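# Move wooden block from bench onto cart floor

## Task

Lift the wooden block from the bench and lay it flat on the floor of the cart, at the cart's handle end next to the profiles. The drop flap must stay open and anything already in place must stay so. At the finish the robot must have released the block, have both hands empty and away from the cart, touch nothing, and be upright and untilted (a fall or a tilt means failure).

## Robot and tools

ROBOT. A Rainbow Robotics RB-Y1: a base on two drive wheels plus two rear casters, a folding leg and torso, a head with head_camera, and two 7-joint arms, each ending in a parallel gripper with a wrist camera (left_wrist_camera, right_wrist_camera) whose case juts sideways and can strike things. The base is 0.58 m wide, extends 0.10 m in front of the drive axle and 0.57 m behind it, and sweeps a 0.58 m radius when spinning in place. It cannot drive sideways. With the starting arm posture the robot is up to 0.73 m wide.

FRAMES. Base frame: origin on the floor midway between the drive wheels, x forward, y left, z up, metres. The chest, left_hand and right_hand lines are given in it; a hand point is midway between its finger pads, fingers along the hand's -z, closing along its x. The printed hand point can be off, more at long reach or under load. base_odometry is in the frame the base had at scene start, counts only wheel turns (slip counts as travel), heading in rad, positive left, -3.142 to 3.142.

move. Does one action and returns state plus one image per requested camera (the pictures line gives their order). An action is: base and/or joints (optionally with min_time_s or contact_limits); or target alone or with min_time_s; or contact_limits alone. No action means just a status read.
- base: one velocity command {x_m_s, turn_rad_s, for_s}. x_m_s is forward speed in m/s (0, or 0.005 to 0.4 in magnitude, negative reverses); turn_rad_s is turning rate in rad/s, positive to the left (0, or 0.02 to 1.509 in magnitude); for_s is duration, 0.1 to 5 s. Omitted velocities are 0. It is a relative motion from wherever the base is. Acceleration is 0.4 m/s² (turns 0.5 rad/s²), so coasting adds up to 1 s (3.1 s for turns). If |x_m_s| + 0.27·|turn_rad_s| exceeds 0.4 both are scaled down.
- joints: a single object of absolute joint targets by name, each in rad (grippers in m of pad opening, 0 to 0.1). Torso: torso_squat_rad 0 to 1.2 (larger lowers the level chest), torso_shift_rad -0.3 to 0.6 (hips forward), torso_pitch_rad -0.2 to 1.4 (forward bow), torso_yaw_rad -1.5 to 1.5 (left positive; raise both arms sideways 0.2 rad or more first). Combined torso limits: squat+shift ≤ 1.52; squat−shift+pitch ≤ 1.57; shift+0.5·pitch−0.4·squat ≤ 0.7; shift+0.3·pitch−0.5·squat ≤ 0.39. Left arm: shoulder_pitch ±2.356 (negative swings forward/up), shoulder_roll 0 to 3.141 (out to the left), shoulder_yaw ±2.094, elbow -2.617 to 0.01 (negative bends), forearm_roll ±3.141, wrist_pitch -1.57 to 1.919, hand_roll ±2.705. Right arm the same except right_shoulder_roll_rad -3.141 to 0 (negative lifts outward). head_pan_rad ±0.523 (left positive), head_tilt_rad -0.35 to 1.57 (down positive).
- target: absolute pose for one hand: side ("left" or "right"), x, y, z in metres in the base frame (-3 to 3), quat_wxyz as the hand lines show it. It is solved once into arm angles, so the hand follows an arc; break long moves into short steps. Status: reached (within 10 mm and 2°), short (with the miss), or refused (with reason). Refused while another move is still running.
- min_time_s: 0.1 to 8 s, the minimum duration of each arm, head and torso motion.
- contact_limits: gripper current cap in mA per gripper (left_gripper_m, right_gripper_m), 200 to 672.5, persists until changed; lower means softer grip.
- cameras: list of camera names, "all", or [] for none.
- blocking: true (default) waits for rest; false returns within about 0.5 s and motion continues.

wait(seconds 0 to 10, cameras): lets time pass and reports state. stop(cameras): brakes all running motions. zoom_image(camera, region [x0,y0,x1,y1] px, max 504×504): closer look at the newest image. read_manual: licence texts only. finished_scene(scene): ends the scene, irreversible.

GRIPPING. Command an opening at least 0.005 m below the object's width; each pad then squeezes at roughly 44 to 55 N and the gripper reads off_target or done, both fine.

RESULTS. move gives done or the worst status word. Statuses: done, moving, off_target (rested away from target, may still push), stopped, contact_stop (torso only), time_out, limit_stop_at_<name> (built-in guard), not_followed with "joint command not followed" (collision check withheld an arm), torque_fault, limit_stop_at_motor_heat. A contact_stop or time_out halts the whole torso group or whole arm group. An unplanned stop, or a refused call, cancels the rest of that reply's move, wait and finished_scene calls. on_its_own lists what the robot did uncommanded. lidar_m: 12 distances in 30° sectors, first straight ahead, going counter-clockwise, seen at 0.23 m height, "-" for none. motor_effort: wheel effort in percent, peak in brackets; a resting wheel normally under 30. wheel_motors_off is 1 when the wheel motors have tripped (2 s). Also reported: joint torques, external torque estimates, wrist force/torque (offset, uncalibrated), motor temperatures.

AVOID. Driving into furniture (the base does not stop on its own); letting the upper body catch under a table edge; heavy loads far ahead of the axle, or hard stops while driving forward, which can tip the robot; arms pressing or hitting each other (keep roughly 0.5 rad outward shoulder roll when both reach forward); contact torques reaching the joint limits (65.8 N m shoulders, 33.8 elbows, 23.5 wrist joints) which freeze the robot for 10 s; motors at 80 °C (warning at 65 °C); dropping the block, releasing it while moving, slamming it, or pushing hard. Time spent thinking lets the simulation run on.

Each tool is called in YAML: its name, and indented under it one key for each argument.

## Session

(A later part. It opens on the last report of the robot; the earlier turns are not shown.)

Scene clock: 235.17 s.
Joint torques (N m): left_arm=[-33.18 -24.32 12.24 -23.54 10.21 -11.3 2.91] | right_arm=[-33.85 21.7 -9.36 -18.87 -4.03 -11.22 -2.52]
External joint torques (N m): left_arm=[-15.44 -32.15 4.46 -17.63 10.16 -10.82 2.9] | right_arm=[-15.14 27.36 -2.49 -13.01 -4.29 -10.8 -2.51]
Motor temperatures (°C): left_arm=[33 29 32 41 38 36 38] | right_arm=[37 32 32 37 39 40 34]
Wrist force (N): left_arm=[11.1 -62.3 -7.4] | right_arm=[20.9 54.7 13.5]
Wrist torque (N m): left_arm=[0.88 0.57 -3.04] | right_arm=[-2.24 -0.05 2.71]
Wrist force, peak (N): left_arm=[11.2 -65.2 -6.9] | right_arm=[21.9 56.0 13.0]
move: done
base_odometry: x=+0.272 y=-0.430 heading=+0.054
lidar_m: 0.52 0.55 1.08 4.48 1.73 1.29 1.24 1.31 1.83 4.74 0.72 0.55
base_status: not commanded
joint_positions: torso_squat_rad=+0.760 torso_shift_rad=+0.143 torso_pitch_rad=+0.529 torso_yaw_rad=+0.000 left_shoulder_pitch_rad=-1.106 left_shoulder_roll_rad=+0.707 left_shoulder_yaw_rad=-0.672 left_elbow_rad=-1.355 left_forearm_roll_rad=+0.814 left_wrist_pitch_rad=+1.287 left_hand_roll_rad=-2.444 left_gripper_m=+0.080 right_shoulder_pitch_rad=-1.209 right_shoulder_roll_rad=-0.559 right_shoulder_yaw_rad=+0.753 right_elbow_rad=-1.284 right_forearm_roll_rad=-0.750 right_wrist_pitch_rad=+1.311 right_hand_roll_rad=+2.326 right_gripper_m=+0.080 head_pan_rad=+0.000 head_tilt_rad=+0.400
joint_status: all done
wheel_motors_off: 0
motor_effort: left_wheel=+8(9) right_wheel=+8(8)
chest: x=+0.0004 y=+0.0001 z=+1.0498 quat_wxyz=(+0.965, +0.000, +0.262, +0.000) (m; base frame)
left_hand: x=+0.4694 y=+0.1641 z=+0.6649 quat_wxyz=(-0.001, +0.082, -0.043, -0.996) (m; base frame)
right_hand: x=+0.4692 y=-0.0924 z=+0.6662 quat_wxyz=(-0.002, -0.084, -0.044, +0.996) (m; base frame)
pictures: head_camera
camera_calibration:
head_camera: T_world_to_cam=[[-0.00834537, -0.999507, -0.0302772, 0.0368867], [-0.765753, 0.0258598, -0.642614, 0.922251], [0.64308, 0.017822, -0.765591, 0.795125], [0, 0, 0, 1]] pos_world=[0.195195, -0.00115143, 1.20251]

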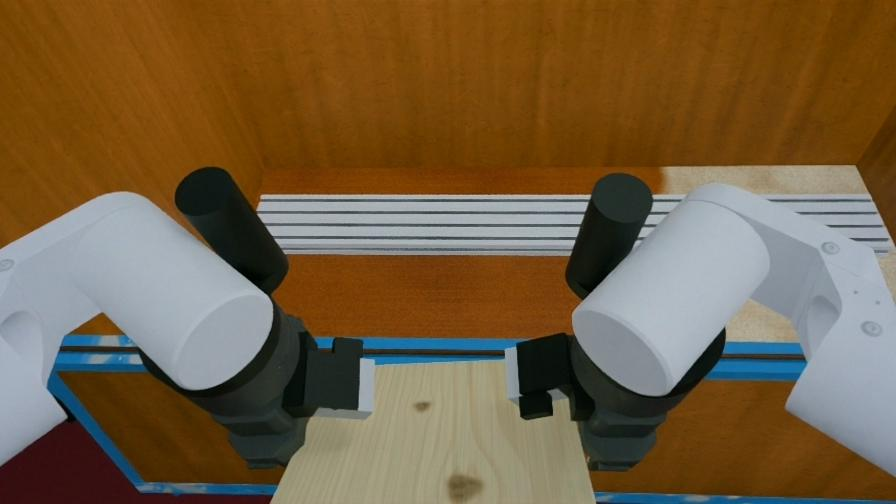

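move:
  joints: {"torso_squat_rad":0.6}
  min_time_s: 1.5
  cameras: ["head_camera","right_wrist_camera","left_wrist_camera"]

Scene clock: 239.00 s.
Joint torques (N m): left_arm=[-30.83 -21.31 12.25 -23.27 10.09 -9.17 2.92] | right_arm=[-33.89 23.71 -9.61 -23.25 -7.99 -8.57 -2.48]
External joint torques (N m): left_arm=[-13.11 -29.13 4.48 -17.35 10.04 -8.69 2.91] | right_arm=[-15.19 29.38 -2.75 -17.38 -8.25 -8.15 -2.47]
Motor temperatures (°C): left_arm=[33 29 32 41 38 36 38] | right_arm=[37 32 32 37 38 40 34]
Wrist force (N): left_arm=[3.2 -54.4 -14.6] | right_arm=[0.7 55.5 -12.3]
Wrist torque (N m): left_arm=[0.70 0.44 -2.56] | right_arm=[-1.55 0.34 2.24]
Wrist force, peak (N): left_arm=[11.5 -63.3 -8.7] | right_arm=[21.5 55.4 13.1]
move: done
base_odometry: x=+0.272 y=-0.430 heading=+0.054
lidar_m: 0.51 0.54 1.08 4.48 1.74 1.29 1.24 1.33 1.82 4.74 0.72 0.53
base_status: not commanded
joint_positions: torso_squat_rad=+0.600 torso_shift_rad=+0.143 torso_pitch_rad=+0.531 torso_yaw_rad=+0.000 left_shoulder_pitch_rad=-1.107 left_shoulder_roll_rad=+0.706 left_shoulder_yaw_rad=-0.672 left_elbow_rad=-1.355 left_forearm_roll_rad=+0.814 left_wrist_pitch_rad=+1.286 left_hand_roll_rad=-2.444 left_gripper_m=+0.080 right_shoulder_pitch_rad=-1.209 right_shoulder_roll_rad=-0.560 right_shoulder_yaw_rad=+0.753 right_elbow_rad=-1.282 right_forearm_roll_rad=-0.749 right_wrist_pitch_rad=+1.310 right_hand_roll_rad=+2.326 right_gripper_m=+0.080 head_pan_rad=+0.000 head_tilt_rad=+0.400
joint_status: all done
wheel_motors_off: 0
motor_effort: left_wheel=+0(9) right_wheel=+0(7)
chest: x=+0.0112 y=+0.0001 z=+1.1192 quat_wxyz=(+0.965, +0.000, +0.262, +0.000) (m; base frame)
left_hand: x=+0.4798 y=+0.1635 z=+0.7338 quat_wxyz=(-0.002, +0.082, -0.044, -0.996) (m; base frame)
right_hand: x=+0.4798 y=-0.0931 z=+0.7347 quat_wxyz=(-0.001, -0.083, -0.044, +0.996) (m; base frame)
pictures: head_camera, left_wrist_camera, right_wrist_camera
camera_calibration:
head_camera: T_world_to_cam=[[-0.00838841, -0.999507, -0.0302651, 0.0390643], [-0.766666, 0.0258597, -0.641525, 0.973885], [0.641991, 0.0178218, -0.766505, 0.842345], [0, 0, 0, 1]] pos_world=[0.206195, -0.00115143, 1.27162]
left_wrist_camera: T_world_to_cam=[[-0.985044, -0.0315709, -0.169387, 0.601557], [-0.0932543, 0.924329, 0.370025, -0.348883], [0.144888, 0.380287, -0.913449, 0.611093], [0, 0, 0, 1]] pos_world=[0.471486, 0.109084, 0.789194]
right_wrist_camera: T_world_to_cam=[[0.989451, 0.0261338, 0.142489, -0.578265], [-0.038015, -0.902283, 0.429465, -0.354159], [0.139789, -0.430351, -0.891772, 0.620265], [0, 0, 0, 1]] pos_world=[0.471995, -0.0375079, 0.78763]

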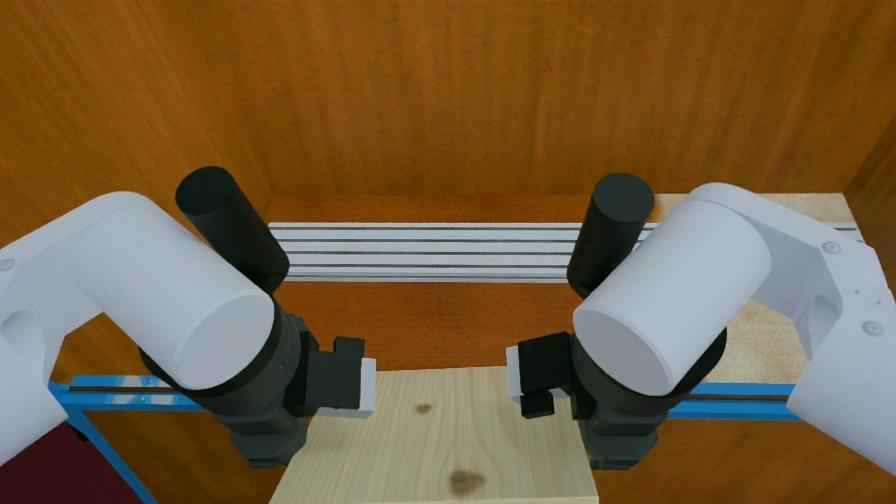

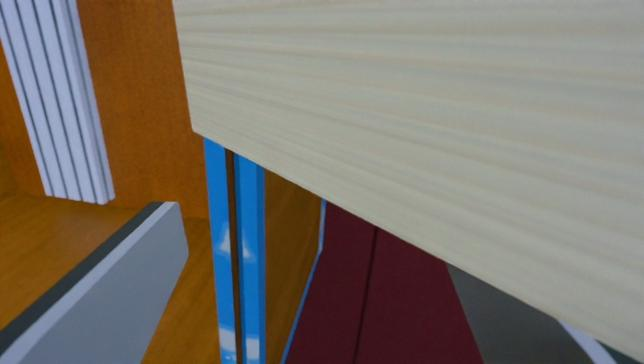

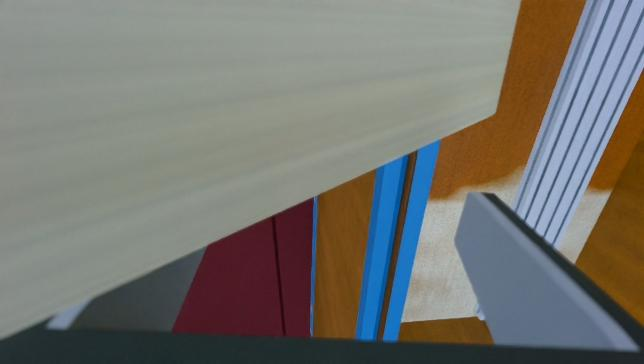

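move:
  joints: {"torso_squat_rad":0.1}
  cameras: []

move:
  base: {"x_m_s":-0.3,"for_s":0.97}
  cameras: []

move:
  base: {"turn_rad_s":0.7,"for_s":1.977}
  cameras: []

move:
  base: {"x_m_s":0.38,"for_s":4.376}
  cameras: []

move:
  base: {"turn_rad_s":-0.7,"for_s":2.054}
  cameras: ["head_camera"]

Scene clock: 270.90 s.
Joint torques (N m): left_arm=[-30.73 -21.3 12.25 -23.18 10 -9.21 2.95] | right_arm=[-33.51 23.86 -9.65 -23.39 -8.09 -8.53 -2.47]
External joint torques (N m): left_arm=[-13.01 -29.11 4.49 -17.26 9.95 -8.73 2.94] | right_arm=[-14.81 29.52 -2.8 -17.53 -8.35 -8.12 -2.46]
Motor temperatures (°C): left_arm=[34 29 32 41 38 36 38] | right_arm=[37 32 32 37 39 40 34]
Wrist force (N): left_arm=[3.6 -54.2 -13.3] | right_arm=[-0.2 55.6 -11.9]
Wrist torque (N m): left_arm=[0.71 0.56 -2.57] | right_arm=[-1.55 0.31 2.24]
Wrist force, peak (N): left_arm=[3.2 -55.5 -14.4] | right_arm=[0.5 56.6 -12.3]
move: done
base_odometry: x=+0.272 y=-0.430 heading=+0.054
lidar_m: 0.52 0.56 1.10 4.50 1.74 1.29 1.24 1.32 1.82 4.75 0.73 0.53
base_status: not commanded
joint_positions: torso_squat_rad=+0.100 torso_shift_rad=+0.143 torso_pitch_rad=+0.531 torso_yaw_rad=+0.000 left_shoulder_pitch_rad=-1.107 left_shoulder_roll_rad=+0.706 left_shoulder_yaw_rad=-0.672 left_elbow_rad=-1.355 left_forearm_roll_rad=+0.814 left_wrist_pitch_rad=+1.286 left_hand_roll_rad=-2.444 left_gripper_m=+0.080 right_shoulder_pitch_rad=-1.209 right_shoulder_roll_rad=-0.560 right_shoulder_yaw_rad=+0.753 right_elbow_rad=-1.282 right_forearm_roll_rad=-0.749 right_wrist_pitch_rad=+1.310 right_hand_roll_rad=+2.326 right_gripper_m=+0.080 head_pan_rad=+0.000 head_tilt_rad=+0.400
joint_status: all done
wheel_motors_off: 0
motor_effort: left_wheel=+1(2) right_wheel=+1(3)
chest: x=+0.0282 y=+0.0002 z=+1.2367 quat_wxyz=(+0.965, +0.000, +0.262, +0.000) (m; base frame)
left_hand: x=+0.4968 y=+0.1635 z=+0.8513 quat_wxyz=(-0.002, +0.082, -0.044, -0.996) (m; base frame)
right_hand: x=+0.4968 y=-0.0931 z=+0.8522 quat_wxyz=(-0.001, -0.083, -0.044, +0.996) (m; base frame)
pictures: none
No camera images: "cameras" was empty.

Scene clock: 272.97 s.
Joint torques (N m): left_arm=[-30.87 -21.25 12.31 -22.97 9.94 -8.95 2.88] | right_arm=[-33.36 24.26 -9.5 -23.58 -8.2 -8.57 -2.36]
External joint torques (N m): left_arm=[-13.15 -29.07 4.54 -17.05 9.88 -8.47 2.87] | right_arm=[-14.66 29.93 -2.64 -17.72 -8.46 -8.15 -2.35]
Motor temperatures (°C): left_arm=[34 29 32 41 38 36 38] | right_arm=[37 32 32 37 39 40 34]
Wrist force (N): left_arm=[4.0 -54.7 -14.8] | right_arm=[0.8 55.7 -13.0]
Wrist torque (N m): left_arm=[0.76 0.54 -2.51] | right_arm=[-1.61 0.38 2.21]
Wrist force, peak (N): left_arm=[2.8 -55.4 -14.8] | right_arm=[0.1 56.3 -12.6]
move: done
base_odometry: x=-0.018 y=-0.445 heading=+0.056
lidar_m: 0.81 0.86 1.96 3.45 1.33 0.99 0.95 1.01 1.40 4.18 2.23 0.84
base_status: done (sent for 0.97 of 0.97 s)
joint_positions: torso_squat_rad=+0.100 torso_shift_rad=+0.143 torso_pitch_rad=+0.531 torso_yaw_rad=+0.000 left_shoulder_pitch_rad=-1.107 left_shoulder_roll_rad=+0.706 left_shoulder_yaw_rad=-0.672 left_elbow_rad=-1.355 left_forearm_roll_rad=+0.814 left_wrist_pitch_rad=+1.286 left_hand_roll_rad=-2.444 left_gripper_m=+0.080 right_shoulder_pitch_rad=-1.209 right_shoulder_roll_rad=-0.560 right_shoulder_yaw_rad=+0.753 right_elbow_rad=-1.282 right_forearm_roll_rad=-0.749 right_wrist_pitch_rad=+1.310 right_hand_roll_rad=+2.326 right_gripper_m=+0.080 head_pan_rad=+0.000 head_tilt_rad=+0.400
joint_status: not commanded
wheel_motors_off: 0
motor_effort: left_wheel=+18(34) right_wheel=-18(24)
chest: x=+0.0281 y=+0.0001 z=+1.2367 quat_wxyz=(+0.965, +0.000, +0.262, +0.000) (m; base frame)
left_hand: x=+0.4968 y=+0.1634 z=+0.8514 quat_wxyz=(-0.002, +0.082, -0.044, -0.996) (m; base frame)
right_hand: x=+0.4968 y=-0.0932 z=+0.8523 quat_wxyz=(-0.001, -0.083, -0.043, +0.996) (m; base frame)
pictures: none
No camera images: "cameras" was empty.

Scene clock: 276.67 s.
Joint torques (N m): left_arm=[-30.78 -20.88 12.11 -22.93 9.86 -8.97 2.95] | right_arm=[-33.3 24.63 -9.37 -23.76 -8.15 -8.34 -2.55]
External joint torques (N m): left_arm=[-13.06 -28.69 4.34 -17 9.8 -8.49 2.94] | right_arm=[-14.6 30.3 -2.51 -17.9 -8.42 -7.93 -2.54]
Motor temperatures (°C): left_arm=[34 29 32 41 38 36 38] | right_arm=[37 32 32 37 39 40 34]
Wrist force (N): left_arm=[3.9 -53.9 -14.1] | right_arm=[0.3 55.5 -12.5]
Wrist torque (N m): left_arm=[0.69 0.56 -2.50] | right_arm=[-1.54 0.32 2.24]
Wrist force, peak (N): left_arm=[4.0 -55.2 -14.3] | right_arm=[0.5 56.8 -11.8]
move: done
base_odometry: x=-0.018 y=-0.445 heading=+1.432
lidar_m: 3.98 1.66 1.06 0.94 0.96 1.18 2.36 2.70 0.95 0.82 0.82 1.31
base_status: done (sent for 1.97 of 1.97 s)
joint_positions: torso_squat_rad=+0.100 torso_shift_rad=+0.143 torso_pitch_rad=+0.531 torso_yaw_rad=+0.000 left_shoulder_pitch_rad=-1.107 left_shoulder_roll_rad=+0.706 left_shoulder_yaw_rad=-0.672 left_elbow_rad=-1.355 left_forearm_roll_rad=+0.814 left_wrist_pitch_rad=+1.286 left_hand_roll_rad=-2.444 left_gripper_m=+0.080 right_shoulder_pitch_rad=-1.209 right_shoulder_roll_rad=-0.560 right_shoulder_yaw_rad=+0.753 right_elbow_rad=-1.282 right_forearm_roll_rad=-0.749 right_wrist_pitch_rad=+1.310 right_hand_roll_rad=+2.326 right_gripper_m=+0.080 head_pan_rad=+0.000 head_tilt_rad=+0.400
joint_status: not commanded
wheel_motors_off: 0
motor_effort: left_wheel=-2(23) right_wheel=+13(37)
chest: x=+0.0281 y=+0.0001 z=+1.2367 quat_wxyz=(+0.965, +0.000, +0.262, +0.000) (m; base frame)
left_hand: x=+0.4968 y=+0.1633 z=+0.8514 quat_wxyz=(-0.002, +0.082, -0.044, -0.996) (m; base frame)
right_hand: x=+0.4968 y=-0.0933 z=+0.8523 quat_wxyz=(-0.001, -0.083, -0.043, +0.996) (m; base frame)
pictures: none
No camera images: "cameras" was empty.

Scene clock: 282.33 s.
Joint torques (N m): left_arm=[-30.31 -20.75 12.11 -22.7 9.91 -8.89 2.96] | right_arm=[-33.09 24.92 -9.37 -23.87 -8.19 -8.23 -2.45]
External joint torques (N m): left_arm=[-12.58 -28.56 4.34 -16.78 9.85 -8.42 2.94] | right_arm=[-14.39 30.59 -2.52 -18.01 -8.45 -7.82 -2.44]
Motor temperatures (°C): left_arm=[34 29 32 41 38 36 38] | right_arm=[37 32 32 37 39 40 34]
Wrist force (N): left_arm=[4.2 -54.8 -14.1] | right_arm=[0.6 55.9 -13.1]
Wrist torque (N m): left_arm=[0.79 0.50 -2.54] | right_arm=[-1.62 0.33 2.23]
Wrist force, peak (N): left_arm=[3.3 -55.3 -15.0] | right_arm=[0.7 56.5 -12.7]
move: done
base_odometry: x=+0.212 y=+1.198 heading=+1.433
lidar_m: 3.33 2.11 1.34 1.21 1.22 1.52 3.03 1.26 0.99 0.73 0.73 1.64
base_status: done (sent for 4.37 of 4.37 s)
joint_positions: torso_squat_rad=+0.100 torso_shift_rad=+0.143 torso_pitch_rad=+0.531 torso_yaw_rad=+0.000 left_shoulder_pitch_rad=-1.107 left_shoulder_roll_rad=+0.706 left_shoulder_yaw_rad=-0.672 left_elbow_rad=-1.355 left_forearm_roll_rad=+0.814 left_wrist_pitch_rad=+1.286 left_hand_roll_rad=-2.444 left_gripper_m=+0.080 right_shoulder_pitch_rad=-1.209 right_shoulder_roll_rad=-0.560 right_shoulder_yaw_rad=+0.753 right_elbow_rad=-1.282 right_forearm_roll_rad=-0.749 right_wrist_pitch_rad=+1.310 right_hand_roll_rad=+2.326 right_gripper_m=+0.080 head_pan_rad=+0.000 head_tilt_rad=+0.400
joint_status: not commanded
wheel_motors_off: 0
motor_effort: left_wheel=+11(29) right_wheel=-13(44)
chest: x=+0.0282 y=+0.0001 z=+1.2367 quat_wxyz=(+0.965, +0.000, +0.262, +0.000) (m; base frame)
left_hand: x=+0.4969 y=+0.1633 z=+0.8514 quat_wxyz=(-0.002, +0.082, -0.044, -0.996) (m; base frame)
right_hand: x=+0.4969 y=-0.0933 z=+0.8523 quat_wxyz=(-0.001, -0.083, -0.043, +0.996) (m; base frame)
pictures: none
No camera images: "cameras" was empty.

Scene clock: 286.13 s.
Joint torques (N m): left_arm=[-30.26 -20.96 11.86 -22.68 9.86 -9.05 2.85] | right_arm=[-33.12 24.67 -9.86 -23.99 -8.18 -8.56 -2.48]
External joint torques (N m): left_arm=[-12.54 -28.77 4.09 -16.76 9.81 -8.57 2.84] | right_arm=[-14.42 30.34 -3 -18.13 -8.44 -8.15 -2.47]
Motor temperatures (°C): left_arm=[34 29 32 41 38 36 38] | right_arm=[37 32 32 38 39 40 34]
Wrist force (N): left_arm=[3.7 -53.7 -14.6] | right_arm=[0.6 55.3 -12.7]
Wrist torque (N m): left_arm=[0.62 0.58 -2.53] | right_arm=[-1.55 0.38 2.20]
Wrist force, peak (N): left_arm=[2.9 -55.5 -14.2] | right_arm=[0.7 56.4 -12.4]
move: done
base_odometry: x=+0.212 y=+1.198 heading=-0.013
lidar_m: 0.72 1.37 1.80 4.39 1.84 1.28 1.23 1.28 1.69 4.13 1.26 0.97
base_status: done (sent for 2.07 of 2.07 s)
joint_positions: torso_squat_rad=+0.100 torso_shift_rad=+0.143 torso_pitch_rad=+0.531 torso_yaw_rad=+0.000 left_shoulder_pitch_rad=-1.107 left_shoulder_roll_rad=+0.706 left_shoulder_yaw_rad=-0.672 left_elbow_rad=-1.355 left_forearm_roll_rad=+0.814 left_wrist_pitch_rad=+1.286 left_hand_roll_rad=-2.444 left_gripper_m=+0.080 right_shoulder_pitch_rad=-1.209 right_shoulder_roll_rad=-0.560 right_shoulder_yaw_rad=+0.753 right_elbow_rad=-1.282 right_forearm_roll_rad=-0.749 right_wrist_pitch_rad=+1.310 right_hand_roll_rad=+2.326 right_gripper_m=+0.080 head_pan_rad=+0.000 head_tilt_rad=+0.400
joint_status: not commanded
wheel_motors_off: 0
motor_effort: left_wheel=+16(33) right_wheel=-5(39)
chest: x=+0.0282 y=+0.0001 z=+1.2367 quat_wxyz=(+0.965, +0.000, +0.262, +0.000) (m; base frame)
left_hand: x=+0.4968 y=+0.1633 z=+0.8514 quat_wxyz=(-0.002, +0.082, -0.044, -0.996) (m; base frame)
right_hand: x=+0.4969 y=-0.0933 z=+0.8523 quat_wxyz=(-0.001, -0.083, -0.043, +0.996) (m; base frame)
pictures: head_camera
camera_calibration:
head_camera: T_world_to_cam=[[-0.00854673, -0.999501, -0.0303934, 0.0428782], [-0.766667, 0.0260633, -0.641516, 1.06236], [0.641988, 0.0178187, -0.766507, 0.921436], [0, 0, 0, 1]] pos_world=[0.223295, -0.00125082, 1.38911]

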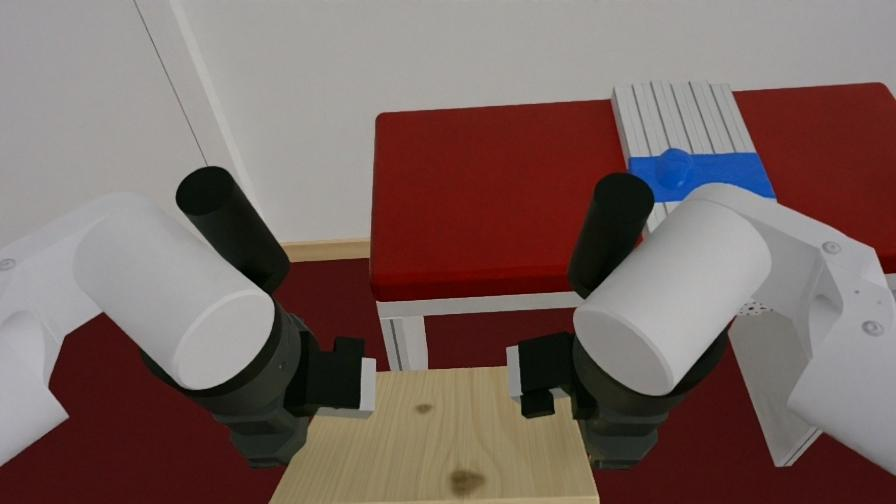

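move:
  joints: {"torso_squat_rad":0.02,"torso_pitch_rad":0.47}
  min_time_s: 1
  cameras: []

move:
  base: {"x_m_s":0.2,"for_s":1.6}
  cameras: ["left_wrist_camera"]

move:
  joints: {"torso_squat_rad":0.35,"torso_pitch_rad":0.53}
  min_time_s: 2
  cameras: ["head_camera","left_wrist_camera"]

Scene clock: 290.00 s.
Joint torques (N m): left_arm=[-31.3 -20.77 12.36 -22.46 9.84 -9.02 2.91] | right_arm=[-33.91 24.4 -9.96 -23.62 -8.08 -8.55 -2.5]
External joint torques (N m): left_arm=[-12.69 -28.78 4.25 -16.68 9.86 -8.46 2.89] | right_arm=[-14.38 30.39 -2.78 -17.91 -8.42 -8.06 -2.48]
Motor temperatures (°C): left_arm=[34 29 32 41 38 36 38] | right_arm=[37 32 32 38 39 40 34]
Wrist force (N): left_arm=[4.7 -54.4 -14.1] | right_arm=[0.9 55.3 -12.1]
Wrist torque (N m): left_arm=[0.78 0.55 -2.53] | right_arm=[-1.50 0.33 2.23]
Wrist force, peak (N): left_arm=[3.9 -55.1 -14.9] | right_arm=[0.6 55.9 -12.7]
move: done
base_odometry: x=+0.212 y=+1.198 heading=-0.013
lidar_m: 0.72 1.36 1.81 4.39 1.83 1.29 1.23 1.27 1.70 4.11 1.25 0.96
base_status: not commanded
joint_positions: torso_squat_rad=+0.020 torso_shift_rad=+0.143 torso_pitch_rad=+0.471 torso_yaw_rad=+0.000 left_shoulder_pitch_rad=-1.107 left_shoulder_roll_rad=+0.706 left_shoulder_yaw_rad=-0.672 left_elbow_rad=-1.355 left_forearm_roll_rad=+0.814 left_wrist_pitch_rad=+1.286 left_hand_roll_rad=-2.444 left_gripper_m=+0.080 right_shoulder_pitch_rad=-1.209 right_shoulder_roll_rad=-0.560 right_shoulder_yaw_rad=+0.753 right_elbow_rad=-1.282 right_forearm_roll_rad=-0.749 right_wrist_pitch_rad=+1.310 right_hand_roll_rad=+2.326 right_gripper_m=+0.080 head_pan_rad=+0.000 head_tilt_rad=+0.400
joint_status: all done
wheel_motors_off: 0
motor_effort: left_wheel=+16(17) right_wheel=-5(8)
chest: x=+0.0123 y=+0.0001 z=+1.2489 quat_wxyz=(+0.972, +0.000, +0.233, +0.000) (m; base frame)
left_hand: x=+0.5033 y=+0.1633 z=+0.8924 quat_wxyz=(-0.003, +0.112, -0.044, -0.993) (m; base frame)
right_hand: x=+0.5033 y=-0.0933 z=+0.8933 quat_wxyz=(-0.002, -0.113, -0.043, +0.993) (m; base frame)
pictures: none
No camera images: "cameras" was empty.

Scene clock: 292.43 s.
Joint torques (N m): left_arm=[-31.5 -20.66 12.4 -22.65 9.72 -9.17 2.9] | right_arm=[-34.17 24.25 -9.79 -23.73 -7.99 -8.52 -2.39]
External joint torques (N m): left_arm=[-12.89 -28.67 4.3 -16.87 9.74 -8.6 2.89] | right_arm=[-14.64 30.24 -2.62 -18.03 -8.34 -8.03 -2.38]
Motor temperatures (°C): left_arm=[34 29 32 41 38 36 38] | right_arm=[37 32 32 38 39 40 34]
Wrist force (N): left_arm=[4.5 -54.0 -12.9] | right_arm=[1.5 55.9 -11.9]
Wrist torque (N m): left_arm=[0.73 0.47 -2.52] | right_arm=[-1.63 0.36 2.24]
Wrist force, peak (N): left_arm=[5.1 -54.8 -14.3] | right_arm=[0.8 56.0 -12.7]
move: done
base_odometry: x=+0.532 y=+1.194 heading=-0.013
lidar_m: 0.41 0.41 1.38 3.43 2.30 1.61 1.54 1.61 2.13 1.13 0.73 0.85
base_status: done (sent for 1.6 of 1.6 s)
joint_positions: torso_squat_rad=+0.020 torso_shift_rad=+0.143 torso_pitch_rad=+0.471 torso_yaw_rad=+0.000 left_shoulder_pitch_rad=-1.107 left_shoulder_roll_rad=+0.706 left_shoulder_yaw_rad=-0.672 left_elbow_rad=-1.355 left_forearm_roll_rad=+0.814 left_wrist_pitch_rad=+1.286 left_hand_roll_rad=-2.444 left_gripper_m=+0.080 right_shoulder_pitch_rad=-1.209 right_shoulder_roll_rad=-0.560 right_shoulder_yaw_rad=+0.753 right_elbow_rad=-1.282 right_forearm_roll_rad=-0.749 right_wrist_pitch_rad=+1.310 right_hand_roll_rad=+2.326 right_gripper_m=+0.080 head_pan_rad=+0.000 head_tilt_rad=+0.400
joint_status: not commanded
wheel_motors_off: 0
motor_effort: left_wheel=+0(45) right_wheel=+0(29)
chest: x=+0.0124 y=+0.0001 z=+1.2489 quat_wxyz=(+0.972, +0.000, +0.233, +0.000) (m; base frame)
left_hand: x=+0.5033 y=+0.1633 z=+0.8923 quat_wxyz=(-0.003, +0.112, -0.044, -0.993) (m; base frame)
right_hand: x=+0.5033 y=-0.0933 z=+0.8932 quat_wxyz=(-0.002, -0.113, -0.043, +0.993) (m; base frame)
pictures: left_wrist_camera
camera_calibration:
left_wrist_camera: T_world_to_cam=[[-0.97312, -0.0313694, -0.228153, 0.697917], [-0.115049, 0.924421, 0.363607, -0.388485], [0.199503, 0.380082, -0.903181, 0.715987], [0, 0, 0, 1]] pos_world=[0.49162, 0.108883, 0.947154]

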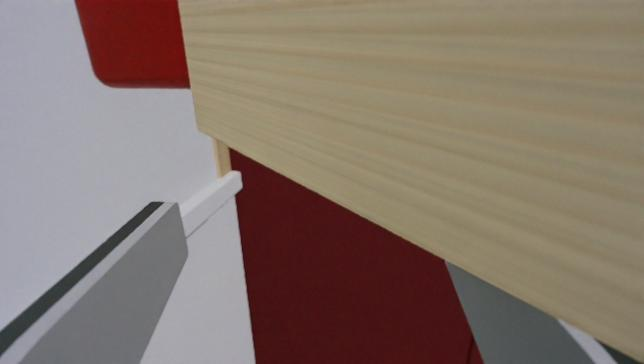

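Scene clock: 294.73 s.
Joint torques (N m): left_arm=[-29.95 -20.8 11.62 -22.09 9.71 -9.23 2.85] | right_arm=[-33.55 25.1 -9.21 -23.79 -8.14 -8.66 -2.56]
External joint torques (N m): left_arm=[-12.22 -28.61 3.84 -16.17 9.66 -8.75 2.84] | right_arm=[-14.84 30.77 -2.35 -17.93 -8.41 -8.24 -2.55]
Motor temperatures (°C): left_arm=[34 29 32 41 38 36 38] | right_arm=[37 32 32 38 39 40 34]
Wrist force (N): left_arm=[5.1 -54.2 -8.6] | right_arm=[0.4 56.9 -10.8]
Wrist torque (N m): left_arm=[0.70 0.39 -2.55] | right_arm=[-1.69 0.32 2.25]
Wrist force, peak (N): left_arm=[4.4 -54.7 -14.6] | right_arm=[0.4 57.5 -10.9]
move: done
base_odometry: x=+0.532 y=+1.194 heading=-0.013
lidar_m: 0.41 0.42 1.36 3.44 2.29 1.62 1.53 1.59 2.11 1.13 0.75 0.84
base_status: not commanded
joint_positions: torso_squat_rad=+0.350 torso_shift_rad=+0.143 torso_pitch_rad=+0.530 torso_yaw_rad=+0.000 left_shoulder_pitch_rad=-1.107 left_shoulder_roll_rad=+0.706 left_shoulder_yaw_rad=-0.672 left_elbow_rad=-1.355 left_forearm_roll_rad=+0.814 left_wrist_pitch_rad=+1.286 left_hand_roll_rad=-2.444 left_gripper_m=+0.080 right_shoulder_pitch_rad=-1.209 right_shoulder_roll_rad=-0.560 right_shoulder_yaw_rad=+0.753 right_elbow_rad=-1.282 right_forearm_roll_rad=-0.749 right_wrist_pitch_rad=+1.310 right_hand_roll_rad=+2.326 right_gripper_m=+0.080 head_pan_rad=+0.000 head_tilt_rad=+0.400
joint_status: all done
wheel_motors_off: 0
motor_effort: left_wheel=+0(2) right_wheel=-1(2)
chest: x=+0.0224 y=+0.0001 z=+1.1983 quat_wxyz=(+0.965, +0.000, +0.262, +0.000) (m; base frame)
left_hand: x=+0.4913 y=+0.1632 z=+0.8133 quat_wxyz=(-0.002, +0.082, -0.044, -0.996) (m; base frame)
right_hand: x=+0.4912 y=-0.0933 z=+0.8140 quat_wxyz=(-0.001, -0.083, -0.043, +0.996) (m; base frame)
pictures: head_camera, left_wrist_camera
camera_calibration:
head_camera: T_world_to_cam=[[-0.00853245, -0.999502, -0.0303922, 0.0416559], [-0.766436, 0.026058, -0.641791, 1.03353], [0.642264, 0.0178176, -0.766277, 0.895418], [0, 0, 0, 1]] pos_world=[0.217395, -0.00125083, 1.35071]
left_wrist_camera: T_world_to_cam=[[-0.984935, -0.0312333, -0.170082, 0.626758], [-0.0931587, 0.924465, 0.369712, -0.376747], [0.145687, 0.379986, -0.913447, 0.68182], [0, 0, 0, 1]] pos_world=[0.482886, 0.108783, 0.868695]

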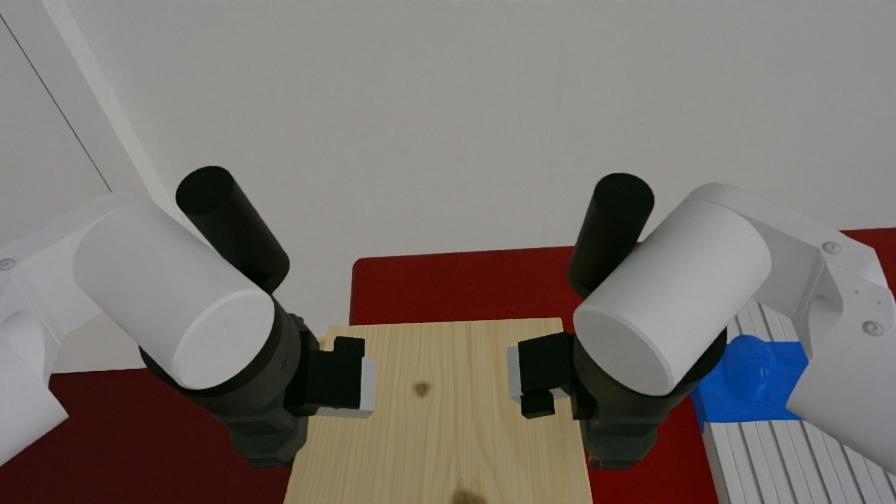

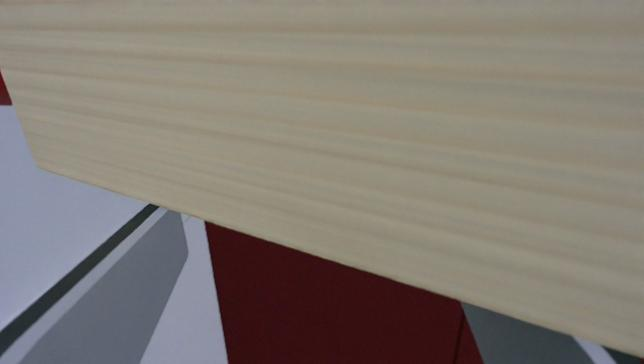

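move:
  joints: {"torso_squat_rad":0.51}
  min_time_s: 1.5
  cameras: ["head_camera","left_wrist_camera"]

Scene clock: 305.30 s.
Joint torques (N m): left_arm=[-19.43 -23 4.36 -16.8 8.33 -9.98 2.85] | right_arm=[-27.46 32.01 -6.52 -21.47 -8.18 -11.41 -2.72]
External joint torques (N m): left_arm=[-1.6 -30.84 -3.45 -10.88 8.28 -9.49 2.84] | right_arm=[-8.68 37.73 0.37 -15.62 -8.45 -10.99 -2.71]
Motor temperatures (°C): left_arm=[34 29 32 41 38 36 38] | right_arm=[37 32 32 38 39 41 34]
Wrist force (N): left_arm=[2.2 -54.3 27.8] | right_arm=[5.1 71.4 27.6]
Wrist torque (N m): left_arm=[1.34 -1.39 -2.48] | right_arm=[-3.22 -1.02 2.95]
Wrist force, peak (N): left_arm=[9.1 -56.5 26.9] | right_arm=[4.2 72.6 29.1]
move: done
base_odometry: x=+0.532 y=+1.194 heading=-0.013
lidar_m: 0.38 0.41 1.37 3.44 2.30 1.63 1.54 1.59 2.12 1.14 0.75 0.84
base_status: not commanded
joint_positions: torso_squat_rad=+0.510 torso_shift_rad=+0.142 torso_pitch_rad=+0.527 torso_yaw_rad=+0.000 left_shoulder_pitch_rad=-1.110 left_shoulder_roll_rad=+0.706 left_shoulder_yaw_rad=-0.670 left_elbow_rad=-1.356 left_forearm_roll_rad=+0.815 left_wrist_pitch_rad=+1.287 left_hand_roll_rad=-2.444 left_gripper_m=+0.080 right_shoulder_pitch_rad=-1.211 right_shoulder_roll_rad=-0.562 right_shoulder_yaw_rad=+0.752 right_elbow_rad=-1.283 right_forearm_roll_rad=-0.749 right_wrist_pitch_rad=+1.311 right_hand_roll_rad=+2.326 right_gripper_m=+0.080 head_pan_rad=+0.000 head_tilt_rad=+0.400
joint_status: all done
wheel_motors_off: 0
motor_effort: left_wheel=+0(3) right_wheel=+8(9)
chest: x=+0.0142 y=+0.0000 z=+1.1526 quat_wxyz=(+0.965, +0.000, +0.261, +0.000) (m; base frame)
left_hand: x=+0.4858 y=+0.1624 z=+0.7708 quat_wxyz=(-0.002, +0.086, -0.045, -0.995) (m; base frame)
right_hand: x=+0.4852 y=-0.0942 z=+0.7707 quat_wxyz=(-0.001, -0.086, -0.043, +0.995) (m; base frame)
pictures: head_camera, left_wrist_camera
camera_calibration:
head_camera: T_world_to_cam=[[-0.0085975, -0.999496, -0.0305454, 0.0403278], [-0.764468, 0.0262608, -0.644127, 1.00061], [0.644605, 0.0178131, -0.764308, 0.863457], [0, 0, 0, 1]] pos_world=[0.208695, -0.00135021, 1.3057]
left_wrist_camera: T_world_to_cam=[[-0.983776, -0.0311472, -0.176675, 0.618606], [-0.0952746, 0.925166, 0.367412, -0.35814], [0.15201, 0.378283, -0.913124, 0.64112], [0, 0, 0, 1]] pos_world=[0.476991, 0.108081, 0.826299]

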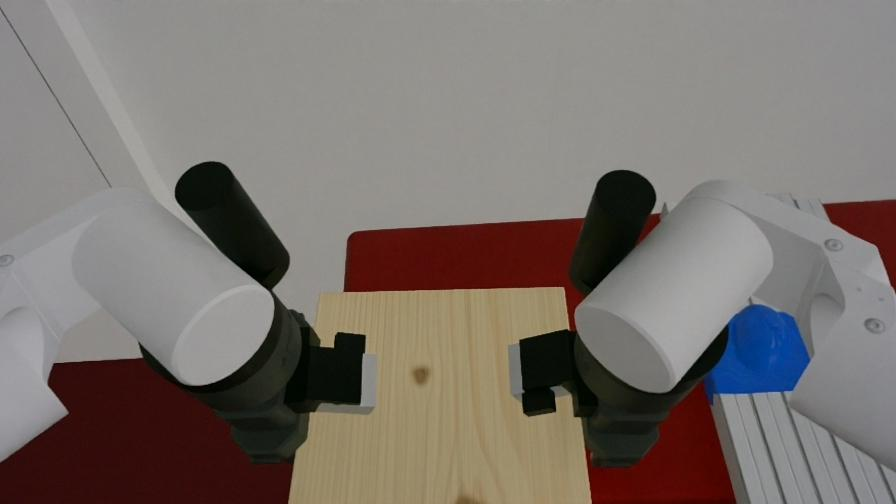

